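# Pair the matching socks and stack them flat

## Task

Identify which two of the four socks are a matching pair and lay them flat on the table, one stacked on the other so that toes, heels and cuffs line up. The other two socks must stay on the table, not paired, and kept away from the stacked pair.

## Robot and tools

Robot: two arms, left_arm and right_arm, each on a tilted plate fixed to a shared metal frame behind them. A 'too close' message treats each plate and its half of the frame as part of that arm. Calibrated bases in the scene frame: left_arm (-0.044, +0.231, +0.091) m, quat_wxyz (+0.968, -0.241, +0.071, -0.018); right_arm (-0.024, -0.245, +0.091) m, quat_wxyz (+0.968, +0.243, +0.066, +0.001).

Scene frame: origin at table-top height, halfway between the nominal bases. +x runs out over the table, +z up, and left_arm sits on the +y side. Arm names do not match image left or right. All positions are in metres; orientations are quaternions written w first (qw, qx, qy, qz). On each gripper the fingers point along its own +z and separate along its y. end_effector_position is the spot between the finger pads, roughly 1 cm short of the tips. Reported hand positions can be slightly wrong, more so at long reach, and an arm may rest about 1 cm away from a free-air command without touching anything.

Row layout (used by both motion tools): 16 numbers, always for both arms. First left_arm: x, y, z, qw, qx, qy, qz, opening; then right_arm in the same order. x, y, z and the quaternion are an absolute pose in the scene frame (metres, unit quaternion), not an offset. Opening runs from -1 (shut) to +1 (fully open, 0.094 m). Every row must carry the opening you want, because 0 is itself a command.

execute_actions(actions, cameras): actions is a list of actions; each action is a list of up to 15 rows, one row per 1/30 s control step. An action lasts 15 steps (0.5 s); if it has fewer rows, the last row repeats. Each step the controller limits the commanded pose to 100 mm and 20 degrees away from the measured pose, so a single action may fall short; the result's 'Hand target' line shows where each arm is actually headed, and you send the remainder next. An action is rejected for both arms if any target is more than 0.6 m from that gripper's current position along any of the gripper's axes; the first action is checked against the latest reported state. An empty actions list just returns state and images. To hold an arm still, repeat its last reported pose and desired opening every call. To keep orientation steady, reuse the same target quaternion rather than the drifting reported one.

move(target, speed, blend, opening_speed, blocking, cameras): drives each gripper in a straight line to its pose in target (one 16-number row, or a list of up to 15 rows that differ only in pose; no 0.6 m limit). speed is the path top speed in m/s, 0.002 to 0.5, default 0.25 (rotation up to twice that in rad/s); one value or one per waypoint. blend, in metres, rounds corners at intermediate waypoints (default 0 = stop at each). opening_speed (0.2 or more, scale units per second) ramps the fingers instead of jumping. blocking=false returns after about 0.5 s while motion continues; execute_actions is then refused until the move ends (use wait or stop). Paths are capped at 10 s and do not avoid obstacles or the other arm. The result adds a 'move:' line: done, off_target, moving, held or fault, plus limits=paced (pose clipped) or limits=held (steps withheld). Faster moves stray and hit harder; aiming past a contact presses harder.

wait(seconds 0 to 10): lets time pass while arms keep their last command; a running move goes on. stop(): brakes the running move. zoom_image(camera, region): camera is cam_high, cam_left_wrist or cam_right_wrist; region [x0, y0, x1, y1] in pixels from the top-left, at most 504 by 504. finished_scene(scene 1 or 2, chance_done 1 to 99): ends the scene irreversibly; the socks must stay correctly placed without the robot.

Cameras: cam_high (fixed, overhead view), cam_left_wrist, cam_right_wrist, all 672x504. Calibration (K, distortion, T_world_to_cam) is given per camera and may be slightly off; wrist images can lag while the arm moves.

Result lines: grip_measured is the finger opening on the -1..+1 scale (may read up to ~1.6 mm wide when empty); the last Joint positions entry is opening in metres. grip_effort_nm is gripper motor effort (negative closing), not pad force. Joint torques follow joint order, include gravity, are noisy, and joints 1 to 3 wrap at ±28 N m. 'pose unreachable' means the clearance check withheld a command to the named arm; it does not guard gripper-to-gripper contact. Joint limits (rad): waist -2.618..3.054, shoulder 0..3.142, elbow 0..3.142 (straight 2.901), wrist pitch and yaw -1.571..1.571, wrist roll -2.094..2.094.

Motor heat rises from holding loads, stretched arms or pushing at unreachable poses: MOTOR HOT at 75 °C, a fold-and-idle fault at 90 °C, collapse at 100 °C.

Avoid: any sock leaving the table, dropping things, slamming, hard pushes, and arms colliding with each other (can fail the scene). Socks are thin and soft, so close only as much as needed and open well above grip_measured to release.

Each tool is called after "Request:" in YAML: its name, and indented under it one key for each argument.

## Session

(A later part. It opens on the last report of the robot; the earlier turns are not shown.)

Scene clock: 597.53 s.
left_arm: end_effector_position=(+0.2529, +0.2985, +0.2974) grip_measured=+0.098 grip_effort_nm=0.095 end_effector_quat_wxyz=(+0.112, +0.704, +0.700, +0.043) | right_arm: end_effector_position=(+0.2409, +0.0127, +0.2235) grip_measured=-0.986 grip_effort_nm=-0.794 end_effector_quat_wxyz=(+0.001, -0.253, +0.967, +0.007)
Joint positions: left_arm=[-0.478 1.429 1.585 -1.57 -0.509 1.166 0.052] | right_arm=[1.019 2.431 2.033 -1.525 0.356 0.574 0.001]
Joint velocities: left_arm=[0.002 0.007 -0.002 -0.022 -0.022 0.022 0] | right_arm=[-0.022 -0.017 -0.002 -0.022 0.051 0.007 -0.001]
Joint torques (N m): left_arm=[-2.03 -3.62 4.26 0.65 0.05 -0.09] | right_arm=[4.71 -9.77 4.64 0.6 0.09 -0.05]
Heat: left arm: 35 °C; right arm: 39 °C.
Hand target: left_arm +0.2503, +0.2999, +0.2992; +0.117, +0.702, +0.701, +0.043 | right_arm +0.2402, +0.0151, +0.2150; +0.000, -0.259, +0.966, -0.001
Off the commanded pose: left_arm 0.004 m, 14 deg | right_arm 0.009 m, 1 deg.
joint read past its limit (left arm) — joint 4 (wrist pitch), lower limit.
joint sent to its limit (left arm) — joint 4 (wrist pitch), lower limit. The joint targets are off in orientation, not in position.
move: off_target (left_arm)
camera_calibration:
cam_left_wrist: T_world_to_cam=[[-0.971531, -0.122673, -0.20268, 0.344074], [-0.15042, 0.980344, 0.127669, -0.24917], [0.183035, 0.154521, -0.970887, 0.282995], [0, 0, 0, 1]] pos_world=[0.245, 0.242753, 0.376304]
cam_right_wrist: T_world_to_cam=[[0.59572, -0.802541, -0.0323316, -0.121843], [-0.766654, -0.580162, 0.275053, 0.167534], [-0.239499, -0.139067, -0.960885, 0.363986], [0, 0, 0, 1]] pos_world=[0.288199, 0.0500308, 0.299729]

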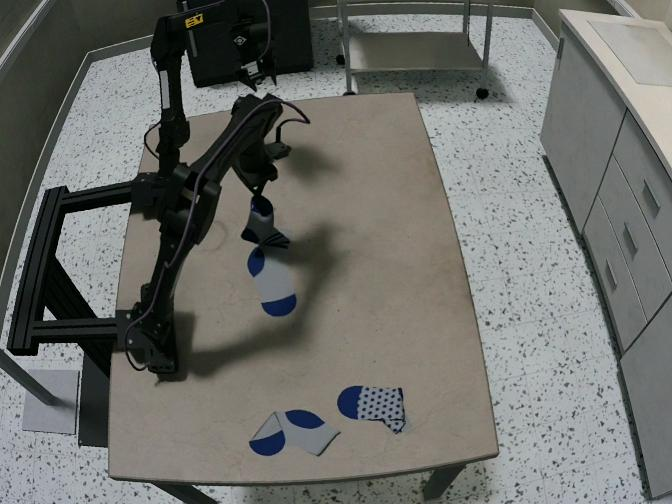

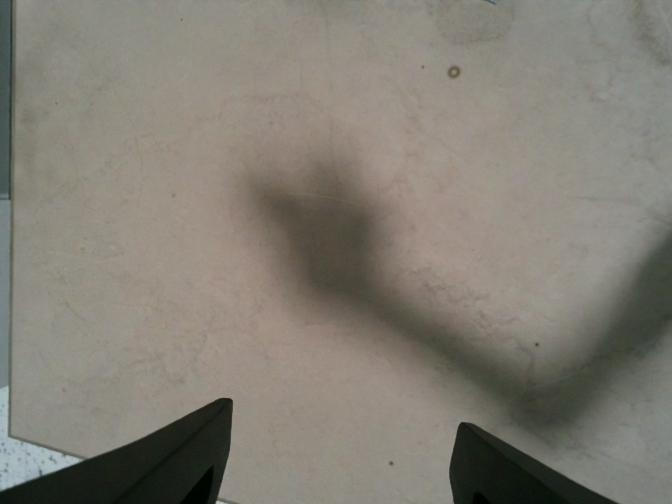

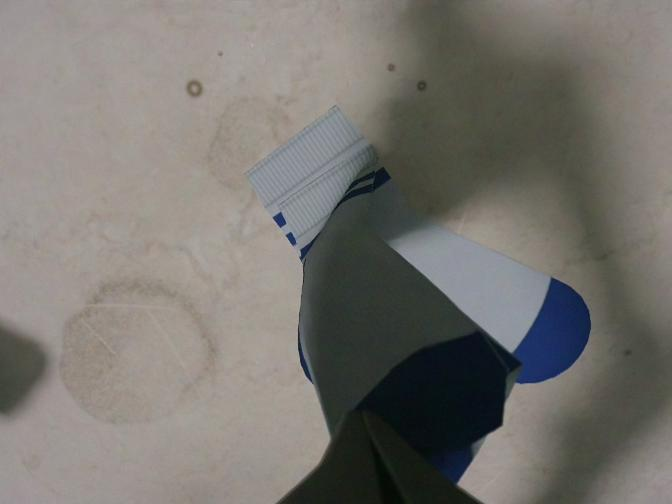

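Request:
move:
  target:
    - [0.25,0.30,0.30,0.0,0.7071,0.7071,0.0,0.1,0.24,0.015,0.28,0,-0.259,0.966,0,-1]
    - [0.25,0.30,0.30,0.0,0.7071,0.7071,0.0,0.1,0.253,0.052,0.28,0,-0.259,0.966,0,-1]
    - [0.25,0.30,0.30,0.0,0.7071,0.7071,0.0,0.1,0.253,0.052,0.215,0,-0.259,0.966,0,-1]
  speed: 0.1
  cameras: ["cam_right_wrist"]

Scene clock: 603.33 s.
left_arm: end_effector_position=(+0.2529, +0.2985, +0.2974) grip_measured=+0.098 grip_effort_nm=0.100 end_effector_quat_wxyz=(+0.112, +0.704, +0.700, +0.043) | right_arm: end_effector_position=(+0.2559, +0.0526, +0.2225) grip_measured=-0.986 grip_effort_nm=-0.799 end_effector_quat_wxyz=(+0.019, -0.250, +0.968, +0.023)
Joint positions: left_arm=[-0.478 1.429 1.585 -1.57 -0.509 1.166 0.052] | right_arm=[1.029 2.59 2.271 -1.556 0.356 0.571 0.001]
Joint velocities: left_arm=[0.002 -0.002 0.002 0.007 -0.037 -0.022 -0.001] | right_arm=[-0.002 -0.002 -0.027 0.007 -0.037 -0.007 0.001]
Joint torques (N m): left_arm=[-1.98 -3.59 4.1 0.7 0.01 -0.09] | right_arm=[5.19 -10.67 5.48 0.37 0.06 -0.05]
Heat: left arm: 35 °C; right arm: 39 °C.
Hand target: left_arm +0.2503, +0.2999, +0.2992; +0.117, +0.702, +0.701, +0.043 | right_arm +0.2526, +0.0516, +0.2148; +0.011, -0.259, +0.966, +0.010
Off the commanded pose: left_arm 0.004 m, 14 deg | right_arm 0.008 m, 4 deg.
joint read past its limit (left arm) — joint 4 (wrist pitch), lower limit.
joint sent to its limit (left arm) — joint 4 (wrist pitch), lower limit. The joint targets are off in orientation, not in position.
joint sent to its limit (right arm) — joint 4 (wrist pitch), lower limit. The joint targets still meet the commanded pose.
move: off_target (left_arm, right_arm)
camera_calibration:
cam_right_wrist: T_world_to_cam=[[0.592188, -0.804226, -0.0503399, -0.0938671], [-0.776443, -0.586208, 0.231291, 0.215052], [-0.21552, -0.097882, -0.971581, 0.366192], [0, 0, 0, 1]] pos_world=[0.301484, 0.0864185, 0.301321]
Images, in order (width x height): cam_right_wrist 672x504.

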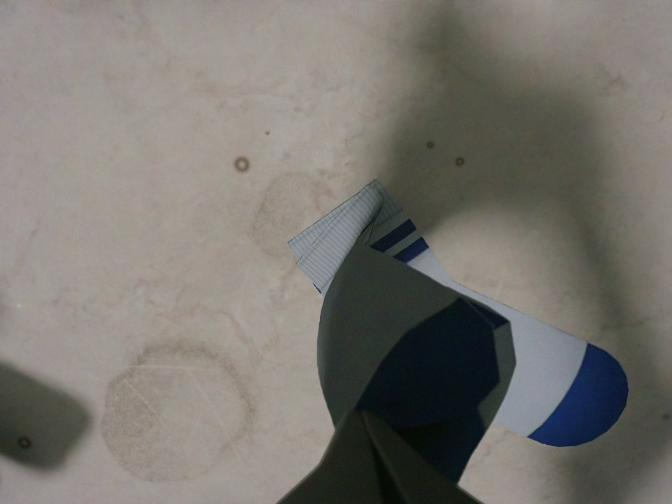

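Request:
move:
  target:
    - [0.25,0.30,0.30,0.0,0.7071,0.7071,0.0,0.1,0.257,0.01,0.185,0,-0.2,0.98,0,-1]
    - [0.25,0.30,0.30,0.0,0.7071,0.7071,0.0,0.1,0.263,-0.045,0.13,0,-0.12,0.993,0,-1]
  speed: 0.08
  blend: 0.02

Request:
zoom_image:
  camera: "cam_high"
  region: [180, 60, 360, 330]

Scene clock: 610.23 s.
left_arm: end_effector_position=(+0.2529, +0.2985, +0.2974) grip_measured=+0.098 grip_effort_nm=0.100 end_effector_quat_wxyz=(+0.112, +0.704, +0.700, +0.043) | right_arm: end_effector_position=(+0.2618, -0.0425, +0.1236) grip_measured=-0.986 grip_effort_nm=-0.789 end_effector_quat_wxyz=(-0.013, -0.129, +0.992, -0.009)
Joint positions: left_arm=[-0.478 1.429 1.585 -1.57 -0.509 1.166 0.052] | right_arm=[0.822 2.306 1.554 -1.139 0.422 0.643 0.001]
Joint velocities: left_arm=[-0.022 0.027 0.002 -0.037 0.007 -0.037 -0.001] | right_arm=[0.007 -0.012 0.007 0.066 -0.081 -0.066 0]
Joint torques (N m): left_arm=[-2.02 -3.47 4.29 0.69 0.02 -0.04] | right_arm=[4.98 -12.96 4.12 0.55 0.09 0.09]
Heat: left arm: 35 °C; right arm: 39 °C.
Hand target: left_arm +0.2503, +0.2999, +0.2992; +0.117, +0.702, +0.701, +0.043 | right_arm +0.2648, -0.0448, +0.1296; +0.000, -0.120, +0.993, -0.003
Off the commanded pose: left_arm 0.004 m, 14 deg | right_arm 0.007 m, 2 deg.
joint read past its limit (left arm) — joint 4 (wrist pitch), lower limit.
joint sent to its limit (left arm) — joint 4 (wrist pitch), lower limit. The joint targets are off in orientation, not in position.
move: off_target (left_arm)
camera_calibration:
cam_left_wrist: T_world_to_cam=[[-0.971531, -0.122673, -0.20268, 0.344074], [-0.15042, 0.980344, 0.127669, -0.24917], [0.183035, 0.154521, -0.970887, 0.282995], [0, 0, 0, 1]] pos_world=[0.245, 0.242753, 0.376304]
cam_right_wrist: T_world_to_cam=[[0.374976, -0.926982, -0.00986104, -0.132121], [-0.8801, -0.359313, 0.310352, 0.213776], [-0.291234, -0.107696, -0.950571, 0.278888], [0, 0, 0, 1]] pos_world=[0.318908, -0.0156264, 0.197454]

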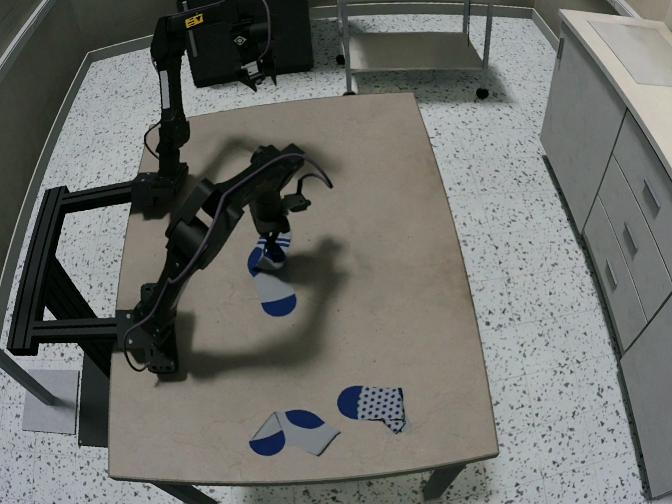

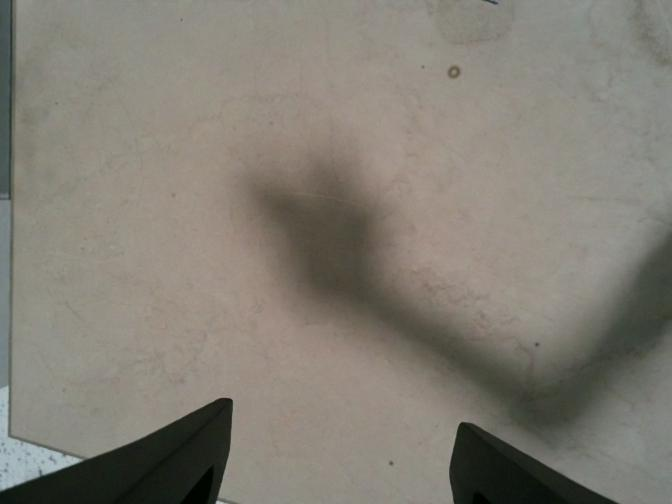

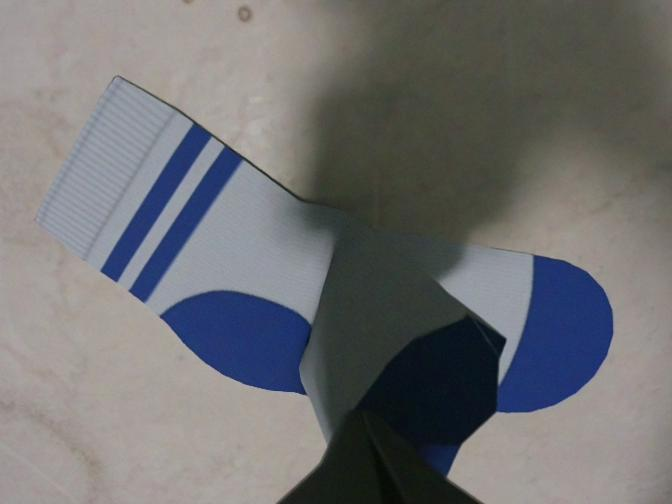

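Scaled by 1.867.

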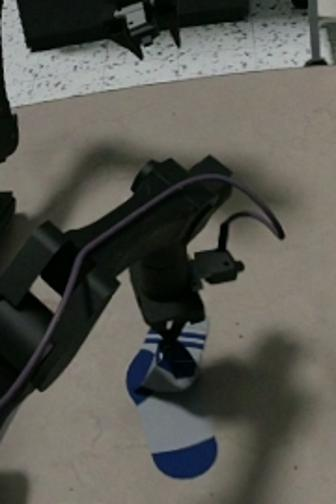

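Request:
move:
  target:
    - [0.25,0.30,0.30,0.0,0.7071,0.7071,0.0,0.1,0.268,-0.097,0.065,0,-0.07,0.9975,0,-1]
    - [0.25,0.30,0.30,0.0,0.7071,0.7071,0.0,0.1,0.270,-0.125,0.025,0,-0.05,0.9987,0,-1]
  speed: 0.07
  blend: 0.02

Request:
zoom_image:
  camera: "cam_high"
  region: [180, 130, 360, 400]

Scene clock: 615.30 s.
left_arm: end_effector_position=(+0.2529, +0.2985, +0.2974) grip_measured=+0.098 grip_effort_nm=0.100 end_effector_quat_wxyz=(+0.112, +0.704, +0.700, +0.043) | right_arm: end_effector_position=(+0.2686, -0.1234, +0.0222) grip_measured=-0.986 grip_effort_nm=-0.794 end_effector_quat_wxyz=(-0.012, -0.053, +0.999, -0.006)
Joint positions: left_arm=[-0.478 1.429 1.585 -1.57 -0.509 1.166 0.052] | right_arm=[0.534 2.201 1.122 -0.669 0.487 0.483 0.001]
Joint velocities: left_arm=[-0.007 0.017 -0.017 0.037 -0.066 -0.022 0] | right_arm=[-0.017 -0.002 0.002 0.037 0.051 0.007 -0.001]
Joint torques (N m): left_arm=[-2.04 -3.69 4.23 0.67 0.06 -0.1] | right_arm=[4.42 -10.96 3.03 0.58 0.08 -0.09]
Heat: left arm: 35 °C; right arm: 40 °C.
Hand target: left_arm +0.2503, +0.2999, +0.2992; +0.117, +0.702, +0.701, +0.043 | right_arm +0.2717, -0.1261, +0.0244; -0.001, -0.049, +0.999, -0.004
Off the commanded pose: left_arm 0.004 m, 14 deg | right_arm 0.004 m, 2 deg.
joint read past its limit (left arm) — joint 4 (wrist pitch), lower limit.
joint sent to its limit (left arm) — joint 4 (wrist pitch), lower limit. The joint targets are off in orientation, not in position.
move: off_target (left_arm)
camera_calibration:
cam_left_wrist: T_world_to_cam=[[-0.971531, -0.122673, -0.20268, 0.344074], [-0.15042, 0.980344, 0.127669, -0.24917], [0.183035, 0.154521, -0.970887, 0.282995], [0, 0, 0, 1]] pos_world=[0.245, 0.242753, 0.376304]
cam_right_wrist: T_world_to_cam=[[0.229279, -0.973266, -0.01355, -0.177167], [-0.925501, -0.222296, 0.306646, 0.251319], [-0.30146, -0.0577671, -0.951727, 0.184711], [0, 0, 0, 1]] pos_world=[0.328899, -0.105893, 0.0963276]

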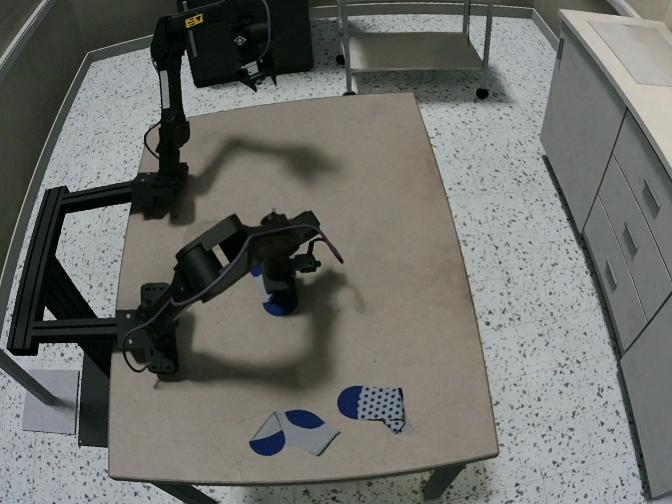

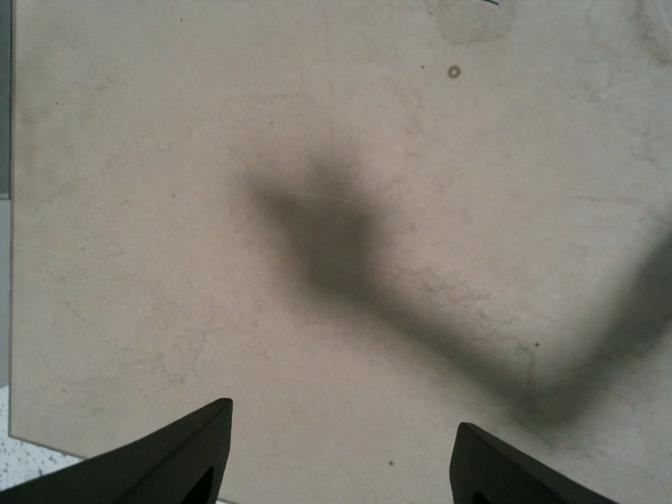

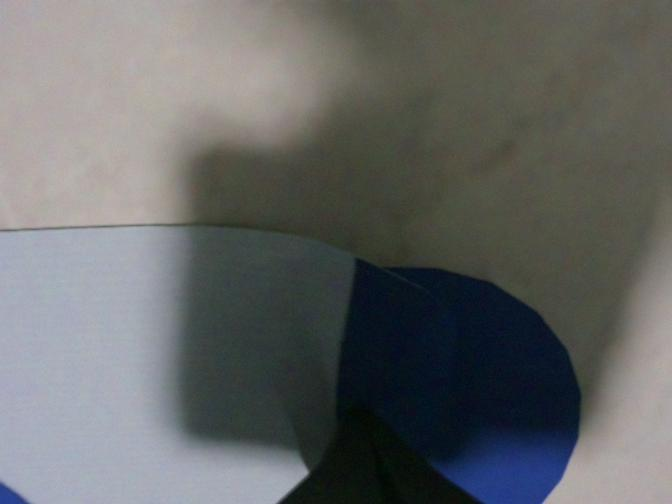

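Scaled by 1.867.

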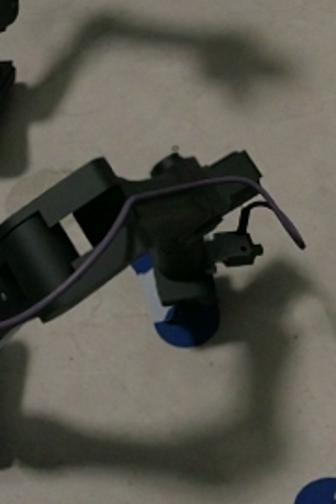

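Request:
move:
  target:
    - [0.25,0.30,0.30,0.0,0.7071,0.7071,0.0,0.1,0.272,-0.137,0.023,0,0,0.924,0.383,-1]
  speed: 0.06

Scene clock: 626.13 s.
left_arm: end_effector_position=(+0.2529, +0.2985, +0.2974) grip_measured=+0.098 grip_effort_nm=0.095 end_effector_quat_wxyz=(+0.112, +0.704, +0.700, +0.043) | right_arm: end_effector_position=(+0.2723, -0.1411, +0.0185) grip_measured=-0.986 grip_effort_nm=-0.789 end_effector_quat_wxyz=(-0.015, +0.005, +0.929, +0.370)
Joint positions: left_arm=[-0.478 1.429 1.585 -1.57 -0.509 1.166 0.052] | right_arm=[0.063 1.972 0.847 -0.332 -0.261 0.048 0.001]
Joint velocities: left_arm=[0.002 -0.007 -0.007 -0.007 0.007 0.007 -0.001] | right_arm=[0.002 0.007 -0.007 0.007 -0.051 0.007 0]
Joint torques (N m): left_arm=[-1.95 -3.59 4.31 0.66 0.01 -0.05] | right_arm=[3.79 -8.7 2.28 0.57 -0.56 -0.11]
Heat: left arm: 35 °C; right arm: 40 °C.
Hand target: left_arm +0.2503, +0.2999, +0.2992; +0.117, +0.702, +0.701, +0.043 | right_arm +0.2719, -0.1398, +0.0203; -0.008, +0.002, +0.926, +0.378
Off the commanded pose: left_arm 0.004 m, 14 deg | right_arm 0.006 m, 2 deg.
joint read past its limit (left arm) — joint 4 (wrist pitch), lower limit.
joint sent to its limit (left arm) — joint 4 (wrist pitch), lower limit. The joint targets are off in orientation, not in position.
move: off_target (left_arm)
camera_calibration:
cam_left_wrist: T_world_to_cam=[[-0.971531, -0.122673, -0.20268, 0.344074], [-0.15042, 0.980344, 0.127669, -0.24917], [0.183035, 0.154521, -0.970887, 0.282995], [0, 0, 0, 1]] pos_world=[0.245, 0.242753, 0.376304]
cam_right_wrist: T_world_to_cam=[[0.105948, -0.705979, -0.700264, -0.111233], [-0.946441, -0.2876, 0.146753, 0.251346], [-0.305, 0.64721, -0.698638, 0.277047], [0, 0, 0, 1]] pos_world=[0.334168, -0.185548, 0.0787775]

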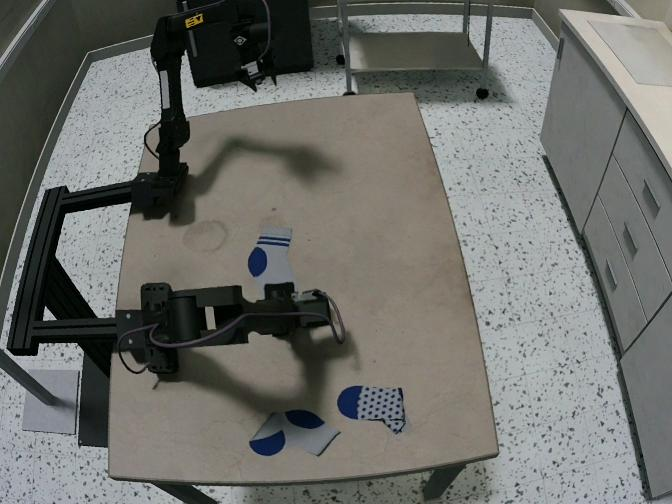

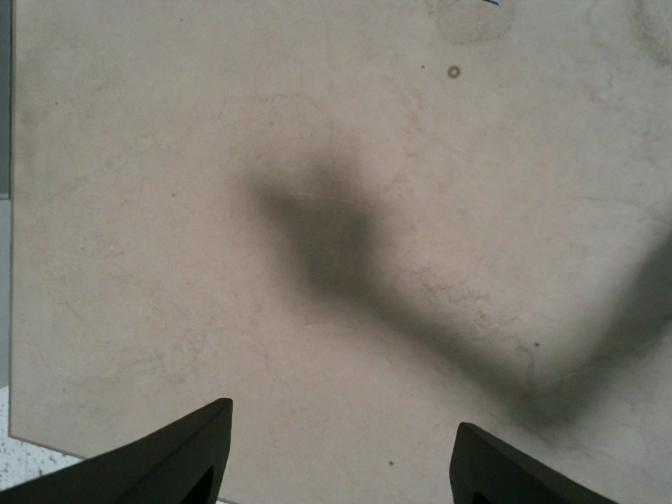

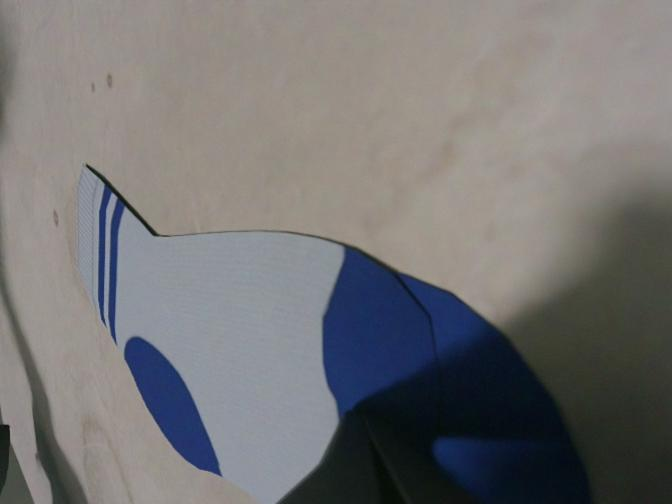

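Request:
move:
  target: [0.25,0.30,0.30,0.0,0.7071,0.7071,0.0,0.1,0.272,-0.139,0.022,0,0,0.924,0.383,-0.5]
  opening_speed: 0.4
  cameras: ["cam_right_wrist"]

Request:
move:
  target:
    - [0.25,0.30,0.30,0.0,0.7071,0.7071,0.0,0.1,0.272,-0.18,0.06,0,0,0.924,0.383,-0.5]
    - [0.25,0.30,0.30,0.0,0.7071,0.7071,0.0,0.1,0.26,-0.22,0.26,0,0,0.98,0.2,-0.5]
  speed: [0.08,0.2]

Request:
zoom_image:
  camera: "cam_high"
  region: [200, 200, 340, 340]

Scene clock: 631.03 s.
left_arm: end_effector_position=(+0.2529, +0.2985, +0.2974) grip_measured=+0.098 grip_effort_nm=0.090 end_effector_quat_wxyz=(+0.112, +0.704, +0.700, +0.043) | right_arm: end_effector_position=(+0.2717, -0.1348, +0.0235) grip_measured=-0.502 grip_effort_nm=0.110 end_effector_quat_wxyz=(-0.010, +0.003, +0.920, +0.391)
Joint positions: left_arm=[-0.478 1.429 1.585 -1.57 -0.509 1.166 0.052] | right_arm=[0.063 1.97 0.837 -0.315 -0.307 0.043 0.023]
Joint velocities: left_arm=[-0.002 0.007 -0.012 -0.022 -0.022 0.081 0] | right_arm=[0.007 -0.012 -0.002 0.051 -0.022 -0.037 0.002]
Joint torques (N m): left_arm=[-2.17 -3.59 4.15 0.67 0.02 -0.07] | right_arm=[3.7 -9.24 2.07 0.6 -0.24 -0.12]
Heat: left arm: 35 °C; right arm: 39 °C.
Hand target: left_arm +0.2503, +0.2999, +0.2992; +0.117, +0.702, +0.701, +0.043 | right_arm +0.2718, -0.1389, +0.0220; -0.001, +0.000, +0.924, +0.383
Off the commanded pose: left_arm 0.004 m, 14 deg | right_arm 0.004 m, 2 deg.
joint read past its limit (left arm) — joint 4 (wrist pitch), lower limit.
joint sent to its limit (left arm) — joint 4 (wrist pitch), lower limit. The joint targets are off in orientation, not in position.
move: off_target (left_arm)
camera_calibration:
cam_right_wrist: T_world_to_cam=[[0.11282, -0.672667, -0.731294, -0.0999152], [-0.947708, -0.293978, 0.124203, 0.251932], [-0.298531, 0.679041, -0.670658, 0.278173], [0, 0, 0, 1]] pos_world=[0.333074, -0.182038, 0.0822011]
Images, in order (width x height): cam_right_wrist 672x504.

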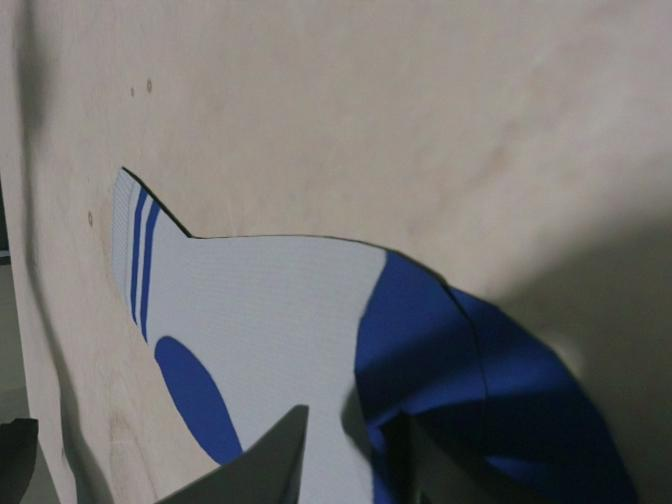

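Scene clock: 634.60 s.
left_arm: end_effector_position=(+0.2529, +0.2985, +0.2974) grip_measured=+0.098 grip_effort_nm=0.095 end_effector_quat_wxyz=(+0.112, +0.704, +0.700, +0.043) | right_arm: end_effector_position=(+0.2590, -0.2208, +0.2600) grip_measured=-0.502 grip_effort_nm=0.095 end_effector_quat_wxyz=(+0.007, +0.006, +0.978, +0.207)
Joint positions: left_arm=[-0.478 1.429 1.585 -1.57 -0.509 1.166 0.052] | right_arm=[0.477 1.522 1.424 -1.373 0.132 0.453 0.023]
Joint velocities: left_arm=[-0.002 -0.017 -0.012 0.007 -0.051 -0.022 0] | right_arm=[-0.002 0.017 0.032 -0.007 0.022 -0.037 -0.001]
Joint torques (N m): left_arm=[-2.1 -3.6 4.12 0.68 0.05 -0.07] | right_arm=[3.99 -3.97 6.9 0.55 -0.17 0.08]
Heat: left arm: 35 °C; right arm: 39 °C.
Hand target: left_arm +0.2503, +0.2999, +0.2992; +0.117, +0.702, +0.701, +0.043 | right_arm +0.2578, -0.2201, +0.2633; +0.005, +0.002, +0.979, +0.204
Off the commanded pose: left_arm 0.004 m, 14 deg | right_arm 0.001 m, 1 deg.
joint read past its limit (left arm) — joint 4 (wrist pitch), lower limit.
joint sent to its limit (left arm) — joint 4 (wrist pitch), lower limit. The joint targets are off in orientation, not in position.
move: off_target (left_arm)
camera_calibration:
cam_left_wrist: T_world_to_cam=[[-0.971531, -0.122673, -0.20268, 0.344074], [-0.15042, 0.980344, 0.127669, -0.24917], [0.183035, 0.154521, -0.970887, 0.282995], [0, 0, 0, 1]] pos_world=[0.245, 0.242753, 0.376304]
cam_right_wrist: T_world_to_cam=[[0.118578, -0.899868, -0.419734, -0.116039], [-0.95658, -0.216879, 0.194727, 0.186165], [-0.26626, 0.378419, -0.886513, 0.472782], [0, 0, 0, 1]] pos_world=[0.317724, -0.242954, 0.334171]

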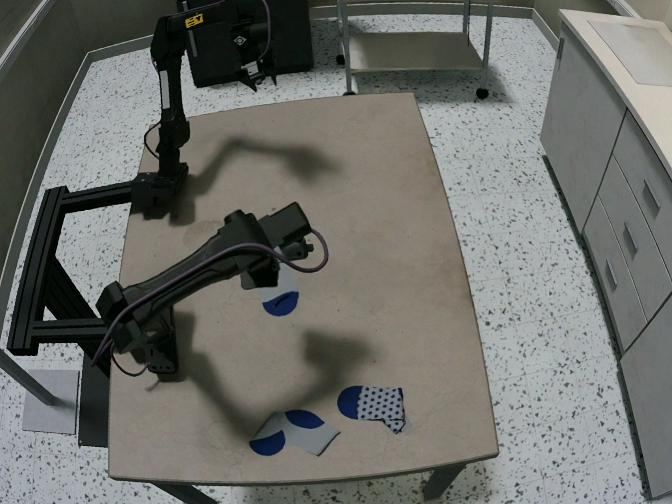

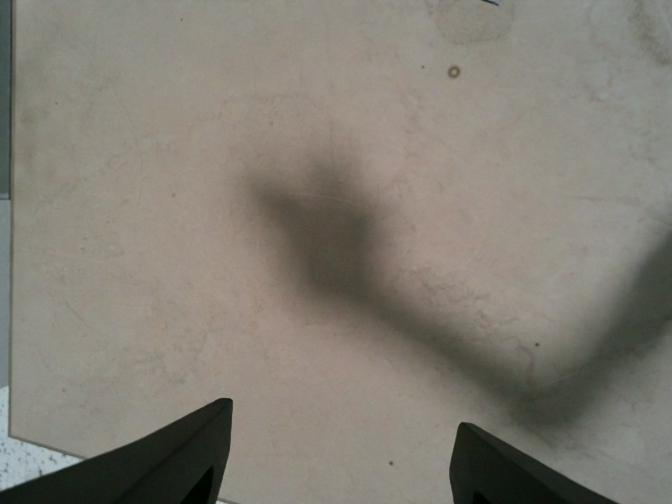

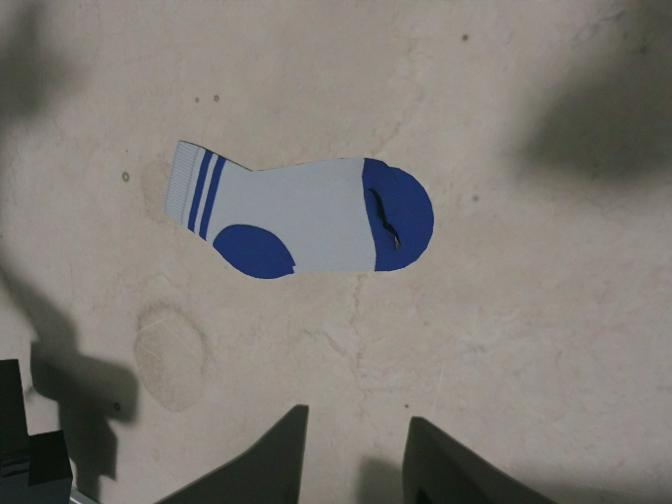

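Scaled by 3.600.

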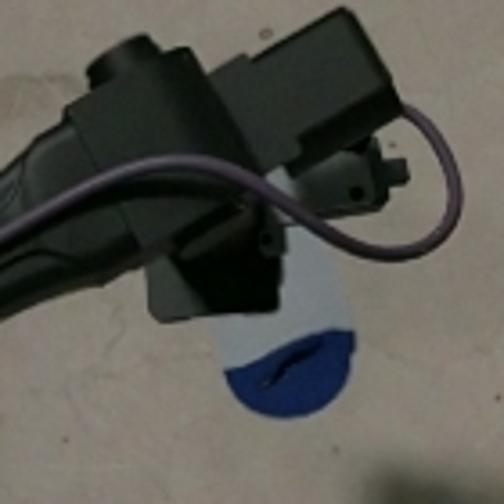

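Request:
zoom_image:
  camera: "cam_right_wrist"
  region: [340, 140, 450, 290]

Scaled by 3.360.

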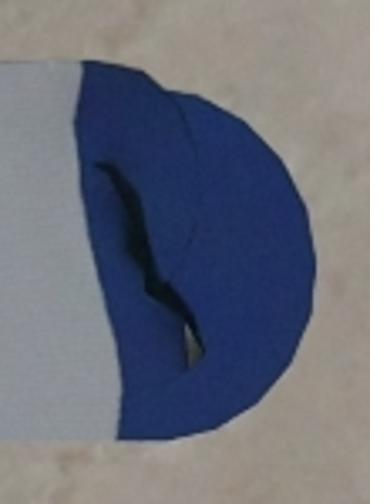

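Request:
move:
  target:
    - [0.25,0.30,0.30,0.0,0.7071,0.7071,0.0,0.1,0.262,-0.143,0.07,0,-0.13,0.9915,0,-0.7]
  speed: 0.15
  cameras: ["cam_right_wrist"]

Scene clock: 648.53 s.
left_arm: end_effector_position=(+0.2529, +0.2985, +0.2974) grip_measured=+0.098 grip_effort_nm=0.100 end_effector_quat_wxyz=(+0.112, +0.704, +0.700, +0.043) | right_arm: end_effector_position=(+0.2680, -0.1448, +0.0729) grip_measured=-0.698 grip_effort_nm=-0.125 end_effector_quat_wxyz=(+0.001, -0.118, +0.993, +0.005)
Joint positions: left_arm=[-0.478 1.429 1.585 -1.57 -0.509 1.166 0.052] | right_arm=[0.556 2.019 1.111 -0.814 0.476 0.359 0.014]
Joint velocities: left_arm=[0.002 0.017 0.012 -0.037 0.022 -0.037 -0.001] | right_arm=[0.012 0.002 -0.007 0.007 -0.007 -0.125 0.001]
Joint torques (N m): left_arm=[-2.1 -3.69 4.26 0.66 -0.03 -0.04] | right_arm=[5.76 -7.2 3.89 0.57 0.08 -0.09]
Heat: left arm: 35 °C; right arm: 37 °C.
Hand target: left_arm +0.2503, +0.2999, +0.2992; +0.117, +0.702, +0.701, +0.043 | right_arm +0.2641, -0.1406, +0.0700; +0.004, -0.131, +0.991, +0.001
Off the commanded pose: left_arm 0.004 m, 14 deg | right_arm 0.007 m, 2 deg.
joint read past its limit (left arm) — joint 4 (wrist pitch), lower limit.
joint sent to its limit (left arm) — joint 4 (wrist pitch), lower limit. The joint targets are off in orientation, not in position.
move: off_target (left_arm)
camera_calibration:
cam_right_wrist: T_world_to_cam=[[0.355002, -0.934352, -0.031002, -0.22396], [-0.894892, -0.349229, 0.277863, 0.205961], [-0.270448, -0.0708982, -0.96012, 0.221984], [0, 0, 0, 1]] pos_world=[0.323854, -0.121592, 0.148959]
Images, in order (width x height): cam_right_wrist 672x504.

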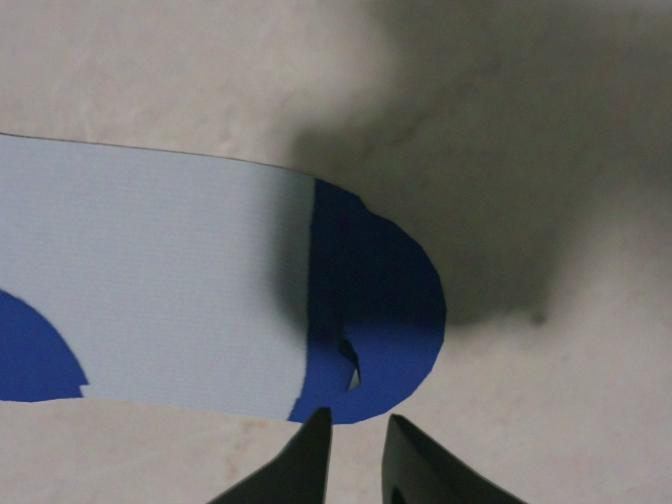

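Request:
move:
  target:
    - [0.25,0.30,0.30,0.0,0.7071,0.7071,0.0,0.1,0.270,-0.142,0.035,0,-0.13,0.9915,0,-0.7]
  speed: 0.08
  cameras: ["cam_right_wrist"]

Scene clock: 654.03 s.
left_arm: end_effector_position=(+0.2529, +0.2985, +0.2974) grip_measured=+0.098 grip_effort_nm=0.100 end_effector_quat_wxyz=(+0.112, +0.704, +0.700, +0.043) | right_arm: end_effector_position=(+0.2757, -0.1413, +0.0434) grip_measured=-0.698 grip_effort_nm=-0.125 end_effector_quat_wxyz=(+0.006, -0.123, +0.992, +0.006)
Joint positions: left_arm=[-0.478 1.429 1.585 -1.57 -0.509 1.166 0.052] | right_arm=[0.512 2.086 1.084 -0.685 0.486 0.294 0.014]
Joint velocities: left_arm=[-0.002 -0.002 -0.007 -0.037 0.007 -0.051 0.001] | right_arm=[0.007 -0.007 -0.017 0.037 0.081 -0.051 0]
Joint torques (N m): left_arm=[-1.92 -3.49 4.12 0.67 0.01 -0.07] | right_arm=[4.27 -6.93 3.43 0.62 0.08 -0.06]
Heat: left arm: 35 °C; right arm: 37 °C.
Hand target: left_arm +0.2503, +0.2999, +0.2992; +0.117, +0.702, +0.701, +0.043 | right_arm +0.2702, -0.1421, +0.0349; +0.000, -0.130, +0.992, -0.001
Off the commanded pose: left_arm 0.004 m, 14 deg | right_arm 0.010 m, 1 deg.
joint read past its limit (left arm) — joint 4 (wrist pitch), lower limit.
joint sent to its limit (left arm) — joint 4 (wrist pitch), lower limit. The joint targets are off in orientation, not in position.
move: off_target (left_arm)
camera_calibration:
cam_right_wrist: T_world_to_cam=[[0.364341, -0.930787, -0.0298654, -0.226411], [-0.894421, -0.358677, 0.267137, 0.221266], [-0.25936, -0.0706167, -0.963196, 0.193056], [0, 0, 0, 1]] pos_world=[0.330467, -0.117745, 0.12008]
Images, in order (width x height): cam_right_wrist 672x504.

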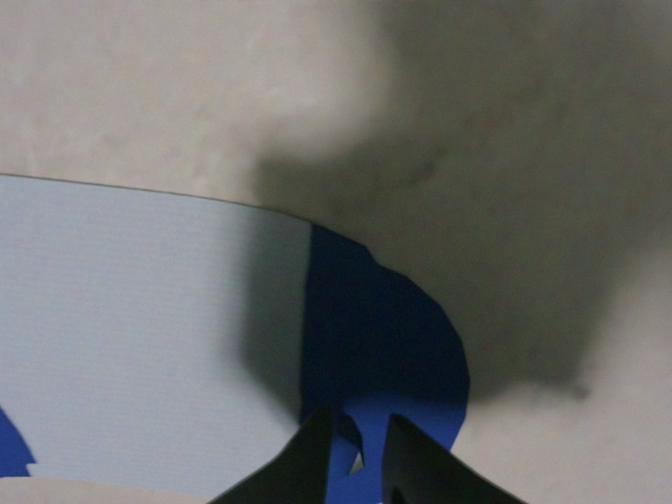

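Request:
move:
  target:
    - [0.25,0.30,0.30,0.0,0.7071,0.7071,0.0,0.1,0.264,-0.142,0.006,0,-0.13,0.9915,0,-0.7]
  speed: 0.06
  cameras: ["cam_right_wrist"]

Request:
move:
  target:
    - [0.25,0.30,0.30,0.0,0.7071,0.7071,0.0,0.1,0.264,-0.142,0.006,0,-0.13,0.9915,0,-0.1]
  opening_speed: 0.5
  cameras: ["cam_right_wrist"]

Scene clock: 660.23 s.
left_arm: end_effector_position=(+0.2529, +0.2985, +0.2974) grip_measured=+0.098 grip_effort_nm=0.085 end_effector_quat_wxyz=(+0.112, +0.704, +0.700, +0.043) | right_arm: end_effector_position=(+0.2720, -0.1410, +0.0210) grip_measured=-0.698 grip_effort_nm=-0.120 end_effector_quat_wxyz=(+0.010, -0.126, +0.992, +0.006)
Joint positions: left_arm=[-0.478 1.429 1.585 -1.57 -0.509 1.166 0.052] | right_arm=[0.486 2.12 1.029 -0.574 0.492 0.254 0.014]
Joint velocities: left_arm=[-0.002 -0.007 -0.022 -0.051 0.007 -0.007 0.001] | right_arm=[0.012 0.007 -0.007 -0.007 -0.007 -0.007 0.001]
Joint torques (N m): left_arm=[-2.13 -3.44 4.19 0.66 0.01 -0.05] | right_arm=[3.6 -5.75 2.63 0.86 0.06 -0.07]
Heat: left arm: 35 °C; right arm: 36 °C.
Hand target: left_arm +0.2503, +0.2999, +0.2992; +0.117, +0.702, +0.701, +0.043 | right_arm +0.2638, -0.1423, +0.0065; +0.000, -0.130, +0.991, +0.000
Off the commanded pose: left_arm 0.004 m, 14 deg | right_arm 0.017 m, 1 deg.
joint read past its limit (left arm) — joint 4 (wrist pitch), lower limit.
joint sent to its limit (left arm) — joint 4 (wrist pitch), lower limit. The joint targets are off in orientation, not in position.
move: off_target (left_arm, right_arm)
camera_calibration:
cam_right_wrist: T_world_to_cam=[[0.371162, -0.928165, -0.0273618, -0.227003], [-0.893911, -0.365129, 0.260008, 0.223147], [-0.251321, -0.0720463, -0.965219, 0.168191], [0, 0, 0, 1]] pos_world=[0.325998, -0.117101, 0.0981096]
Images, in order (width x height): cam_right_wrist 672x504.

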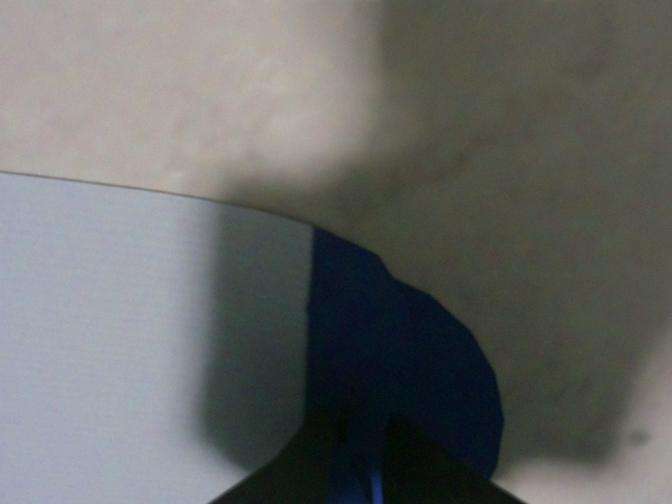

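Scene clock: 661.63 s.
left_arm: end_effector_position=(+0.2529, +0.2985, +0.2974) grip_measured=+0.098 grip_effort_nm=0.090 end_effector_quat_wxyz=(+0.112, +0.704, +0.700, +0.043) | right_arm: end_effector_position=(+0.2760, -0.1413, +0.0189) grip_measured=-0.102 grip_effort_nm=0.095 end_effector_quat_wxyz=(+0.017, -0.121, +0.992, +0.004)
Joint positions: left_arm=[-0.478 1.429 1.585 -1.57 -0.509 1.166 0.052] | right_arm=[0.482 2.126 1.029 -0.553 0.502 0.253 0.042]
Joint velocities: left_arm=[0.007 0.002 -0.007 -0.037 0.022 -0.007 0] | right_arm=[0.012 -0.027 -0.002 -0.022 -0.007 -0.022 0]
Joint torques (N m): left_arm=[-1.99 -3.58 4.26 0.67 0.04 -0.03] | right_arm=[3.97 -6.32 2.59 0.64 -0.05 -0.07]
Heat: left arm: 35 °C; right arm: 36 °C.
Hand target: left_arm +0.2503, +0.2999, +0.2992; +0.117, +0.702, +0.701, +0.043 | right_arm +0.2639, -0.1422, +0.0065; +0.000, -0.130, +0.992, +0.000
Off the commanded pose: left_arm 0.004 m, 14 deg | right_arm 0.018 m, 2 deg.
joint read past its limit (left arm) — joint 4 (wrist pitch), lower limit.
joint sent to its limit (left arm) — joint 4 (wrist pitch), lower limit. The joint targets are off in orientation, not in position.
move: off_target (left_arm, right_arm)
camera_calibration:
cam_right_wrist: T_world_to_cam=[[0.361473, -0.932175, -0.0196446, -0.226851], [-0.901423, -0.354777, 0.248134, 0.230947], [-0.238274, -0.0719858, -0.968526, 0.163661], [0, 0, 0, 1]] pos_world=[0.329177, -0.117749, 0.0967476]
Images, in order (width x height): cam_right_wrist 672x504.

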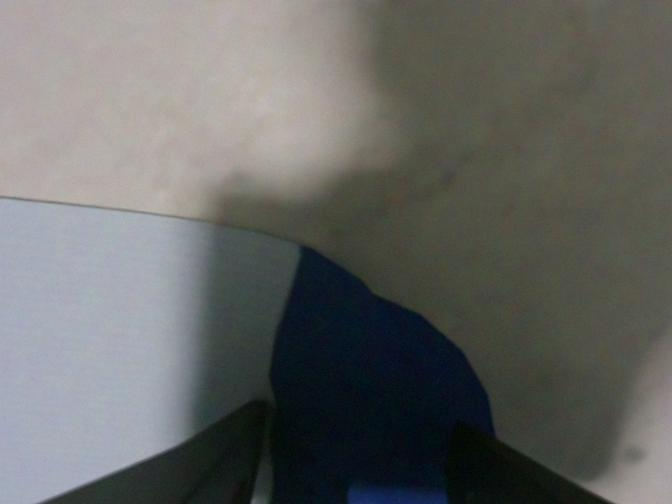

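Spreading seems to have worked; lift and inspect.

Request:
move:
  target:
    - [0.25,0.30,0.30,0.0,0.7071,0.7071,0.0,0.1,0.264,-0.142,0.07,0,-0.13,0.9915,0,-0.1]
    - [0.25,0.30,0.30,0.0,0.7071,0.7071,0.0,0.1,0.26,-0.22,0.26,0,0,0.98,0.2,-0.1]
  speed: [0.08,0.2]
  cameras: ["cam_right_wrist"]

Request:
zoom_image:
  camera: "cam_right_wrist"
  region: [150, 120, 450, 300]

Scene clock: 669.77 s.
left_arm: end_effector_position=(+0.2529, +0.2985, +0.2974) grip_measured=+0.098 grip_effort_nm=0.095 end_effector_quat_wxyz=(+0.112, +0.704, +0.700, +0.043) | right_arm: end_effector_position=(+0.2577, -0.2199, +0.2540) grip_measured=-0.102 grip_effort_nm=0.090 end_effector_quat_wxyz=(-0.002, -0.004, +0.981, +0.193)
Joint positions: left_arm=[-0.478 1.429 1.585 -1.57 -0.509 1.166 0.052] | right_arm=[0.482 1.545 1.424 -1.384 0.147 0.448 0.042]
Joint velocities: left_arm=[-0.007 -0.007 0.012 0.066 -0.022 0.022 0.001] | right_arm=[0.012 -0.012 0.022 -0.066 -0.051 0.037 -0.001]
Joint torques (N m): left_arm=[-2.17 -3.64 4.21 0.67 -0.03 -0.06] | right_arm=[2.92 -5.27 7.1 0.49 -0.33 0.08]
Heat: left arm: 35 °C; right arm: 36 °C.
Hand target: left_arm +0.2503, +0.2999, +0.2992; +0.117, +0.702, +0.701, +0.043 | right_arm +0.2574, -0.2223, +0.2601; -0.003, +0.001, +0.980, +0.200
Off the commanded pose: left_arm 0.004 m, 14 deg | right_arm 0.006 m, 1 deg.
joint read past its limit (left arm) — joint 4 (wrist pitch), lower limit.
joint sent to its limit (left arm) — joint 4 (wrist pitch), lower limit. The joint targets are off in orientation, not in position.
move: off_target (left_arm)
camera_calibration:
cam_right_wrist: T_world_to_cam=[[0.132048, -0.908622, -0.396194, -0.128944], [-0.94841, -0.232037, 0.216051, 0.175435], [-0.28824, 0.347225, -0.892386, 0.467017], [0, 0, 0, 1]] pos_world=[0.318024, -0.238614, 0.327769]
Images, in order (width x height): cam_right_wrist 672x504.

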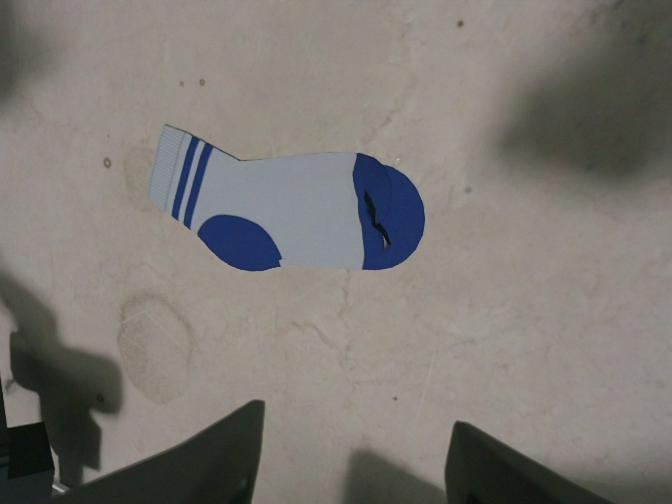

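Scaled by 1.680.

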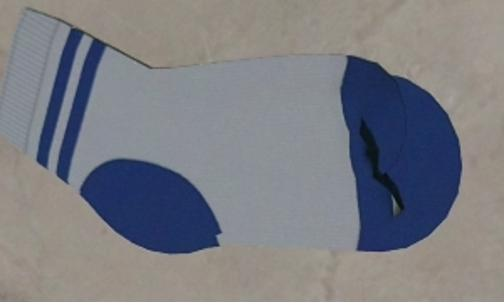

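Request:
move:
  target:
    - [0.25,0.30,0.30,0.0,0.7071,0.7071,0.0,0.1,0.225,-0.18,0.15,0,0,1,0,-0.1]
  speed: 0.15
  cameras: ["cam_right_wrist"]

Request:
zoom_image:
  camera: "cam_right_wrist"
  region: [270, 150, 470, 340]

Scene clock: 675.37 s.
left_arm: end_effector_position=(+0.2529, +0.2985, +0.2974) grip_measured=+0.098 grip_effort_nm=0.090 end_effector_quat_wxyz=(+0.112, +0.704, +0.700, +0.043) | right_arm: end_effector_position=(+0.2284, -0.1811, +0.1536) grip_measured=-0.102 grip_effort_nm=0.090 end_effector_quat_wxyz=(-0.001, +0.002, +1.000, +0.007)
Joint positions: left_arm=[-0.478 1.429 1.585 -1.57 -0.509 1.166 0.052] | right_arm=[0.664 1.738 1.105 -1.141 0.454 0.717 0.042]
Joint velocities: left_arm=[-0.002 -0.002 0.002 -0.007 0.007 0.066 -0.001] | right_arm=[-0.012 -0.007 -0.017 -0.037 -0.007 -0.051 -0.001]
Joint torques (N m): left_arm=[-2.02 -3.6 4.41 0.69 0.04 -0.07] | right_arm=[4.62 -4.96 4.42 0.58 0.11 0.07]
Heat: left arm: 35 °C; right arm: 36 °C.
Hand target: left_arm +0.2503, +0.2999, +0.2992; +0.117, +0.702, +0.701, +0.043 | right_arm +0.2263, -0.1779, +0.1504; +0.004, -0.001, +1.000, +0.003
Off the commanded pose: left_arm 0.004 m, 14 deg | right_arm 0.005 m, 1 deg.
joint read past its limit (left arm) — joint 4 (wrist pitch), lower limit.
joint sent to its limit (left arm) — joint 4 (wrist pitch), lower limit. The joint targets are off in orientation, not in position.
move: off_target (left_arm)
camera_calibration:
cam_right_wrist: T_world_to_cam=[[0.121614, -0.991937, -0.035657, -0.197684], [-0.951192, -0.126733, 0.281377, 0.188054], [-0.283627, -0.000302841, -0.958935, 0.301755], [0, 0, 0, 1]] pos_world=[0.288503, -0.172166, 0.229401]
Images, in order (width x height): cam_right_wrist 672x504.

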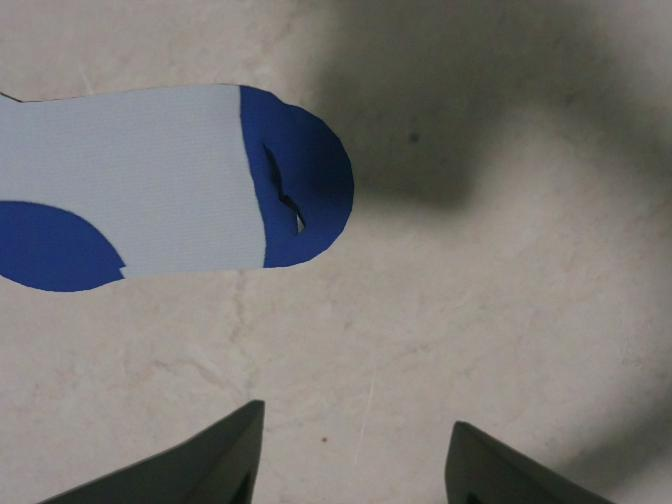

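Scaled by 2.520.

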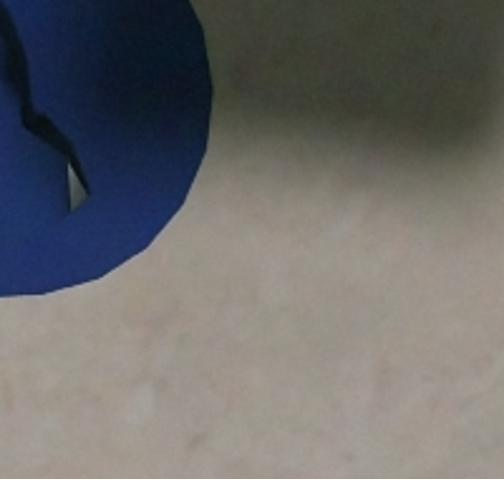

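Request:
zoom_image:
  camera: "cam_right_wrist"
  region: [230, 80, 360, 275]

Request:
zoom_image:
  camera: "cam_right_wrist"
  region: [260, 130, 320, 240]

Scaled by 2.585.

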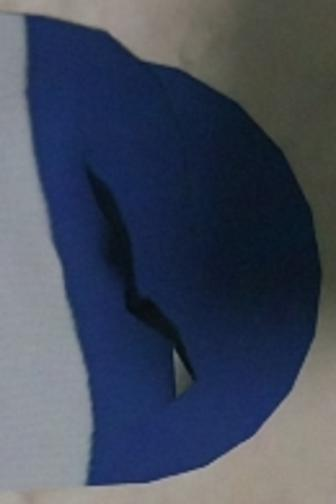

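Scaled by 4.582.

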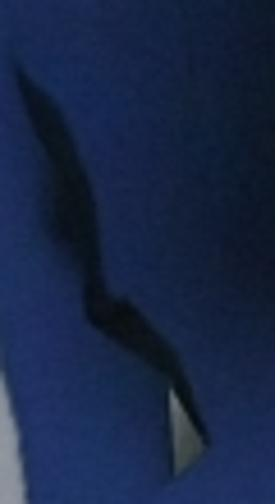

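Request:
move:
  target:
    - [0.25,0.30,0.30,0.0,0.7071,0.7071,0.0,0.1,0.268,-0.140,0.05,0,-0.13,0.9915,0,-0.6]
    - [0.25,0.30,0.30,0.0,0.7071,0.7071,0.0,0.1,0.262,-0.140,0.018,0,-0.13,0.9915,0,-0.6]
  speed: 0.1
  cameras: ["cam_right_wrist"]

Scene clock: 689.10 s.
left_arm: end_effector_position=(+0.2529, +0.2985, +0.2974) grip_measured=+0.098 grip_effort_nm=0.090 end_effector_quat_wxyz=(+0.112, +0.704, +0.700, +0.043) | right_arm: end_effector_position=(+0.2670, -0.1392, +0.0235) grip_measured=-0.598 grip_effort_nm=-0.125 end_effector_quat_wxyz=(+0.002, -0.124, +0.992, +0.003)
Joint positions: left_arm=[-0.478 1.429 1.585 -1.57 -0.509 1.166 0.052] | right_arm=[0.501 2.123 1.036 -0.605 0.489 0.284 0.019]
Joint velocities: left_arm=[0.002 -0.007 0.002 0.037 -0.037 -0.051 0] | right_arm=[-0.002 -0.007 -0.027 -0.037 0.051 0.022 0.001]
Joint torques (N m): left_arm=[-2.11 -3.48 4.36 0.64 0.02 -0.08] | right_arm=[4.37 -7.3 3.38 0.6 0.08 -0.09]
Heat: left arm: 35 °C; right arm: 36 °C.
Hand target: left_arm +0.2503, +0.2999, +0.2992; +0.117, +0.702, +0.701, +0.043 | right_arm +0.2631, -0.1399, +0.0173; -0.001, -0.130, +0.992, -0.002
Off the commanded pose: left_arm 0.004 m, 14 deg | right_arm 0.007 m, 1 deg.
joint read past its limit (left arm) — joint 4 (wrist pitch), lower limit.
joint sent to its limit (left arm) — joint 4 (wrist pitch), lower limit. The joint targets are off in orientation, not in position.
move: off_target (left_arm)
camera_calibration:
cam_right_wrist: T_world_to_cam=[[0.366523, -0.93004, -0.0262053, -0.222492], [-0.891581, -0.35914, 0.275866, 0.218477], [-0.265977, -0.077747, -0.960839, 0.172535], [0, 0, 0, 1]] pos_world=[0.322229, -0.115048, 0.0996781]
Images, in order (width x height): cam_right_wrist 672x504.

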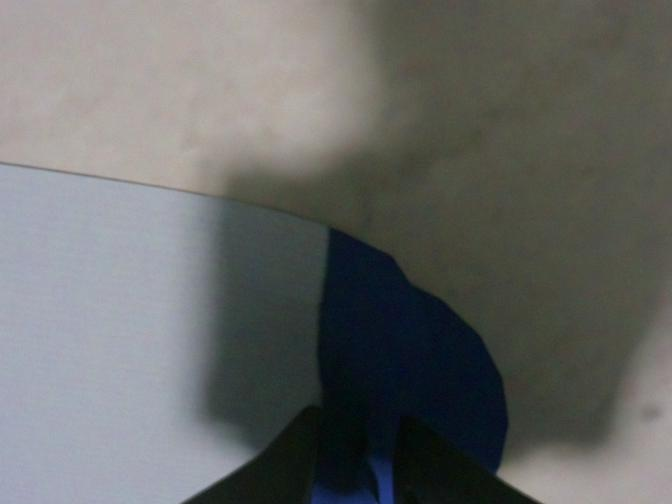

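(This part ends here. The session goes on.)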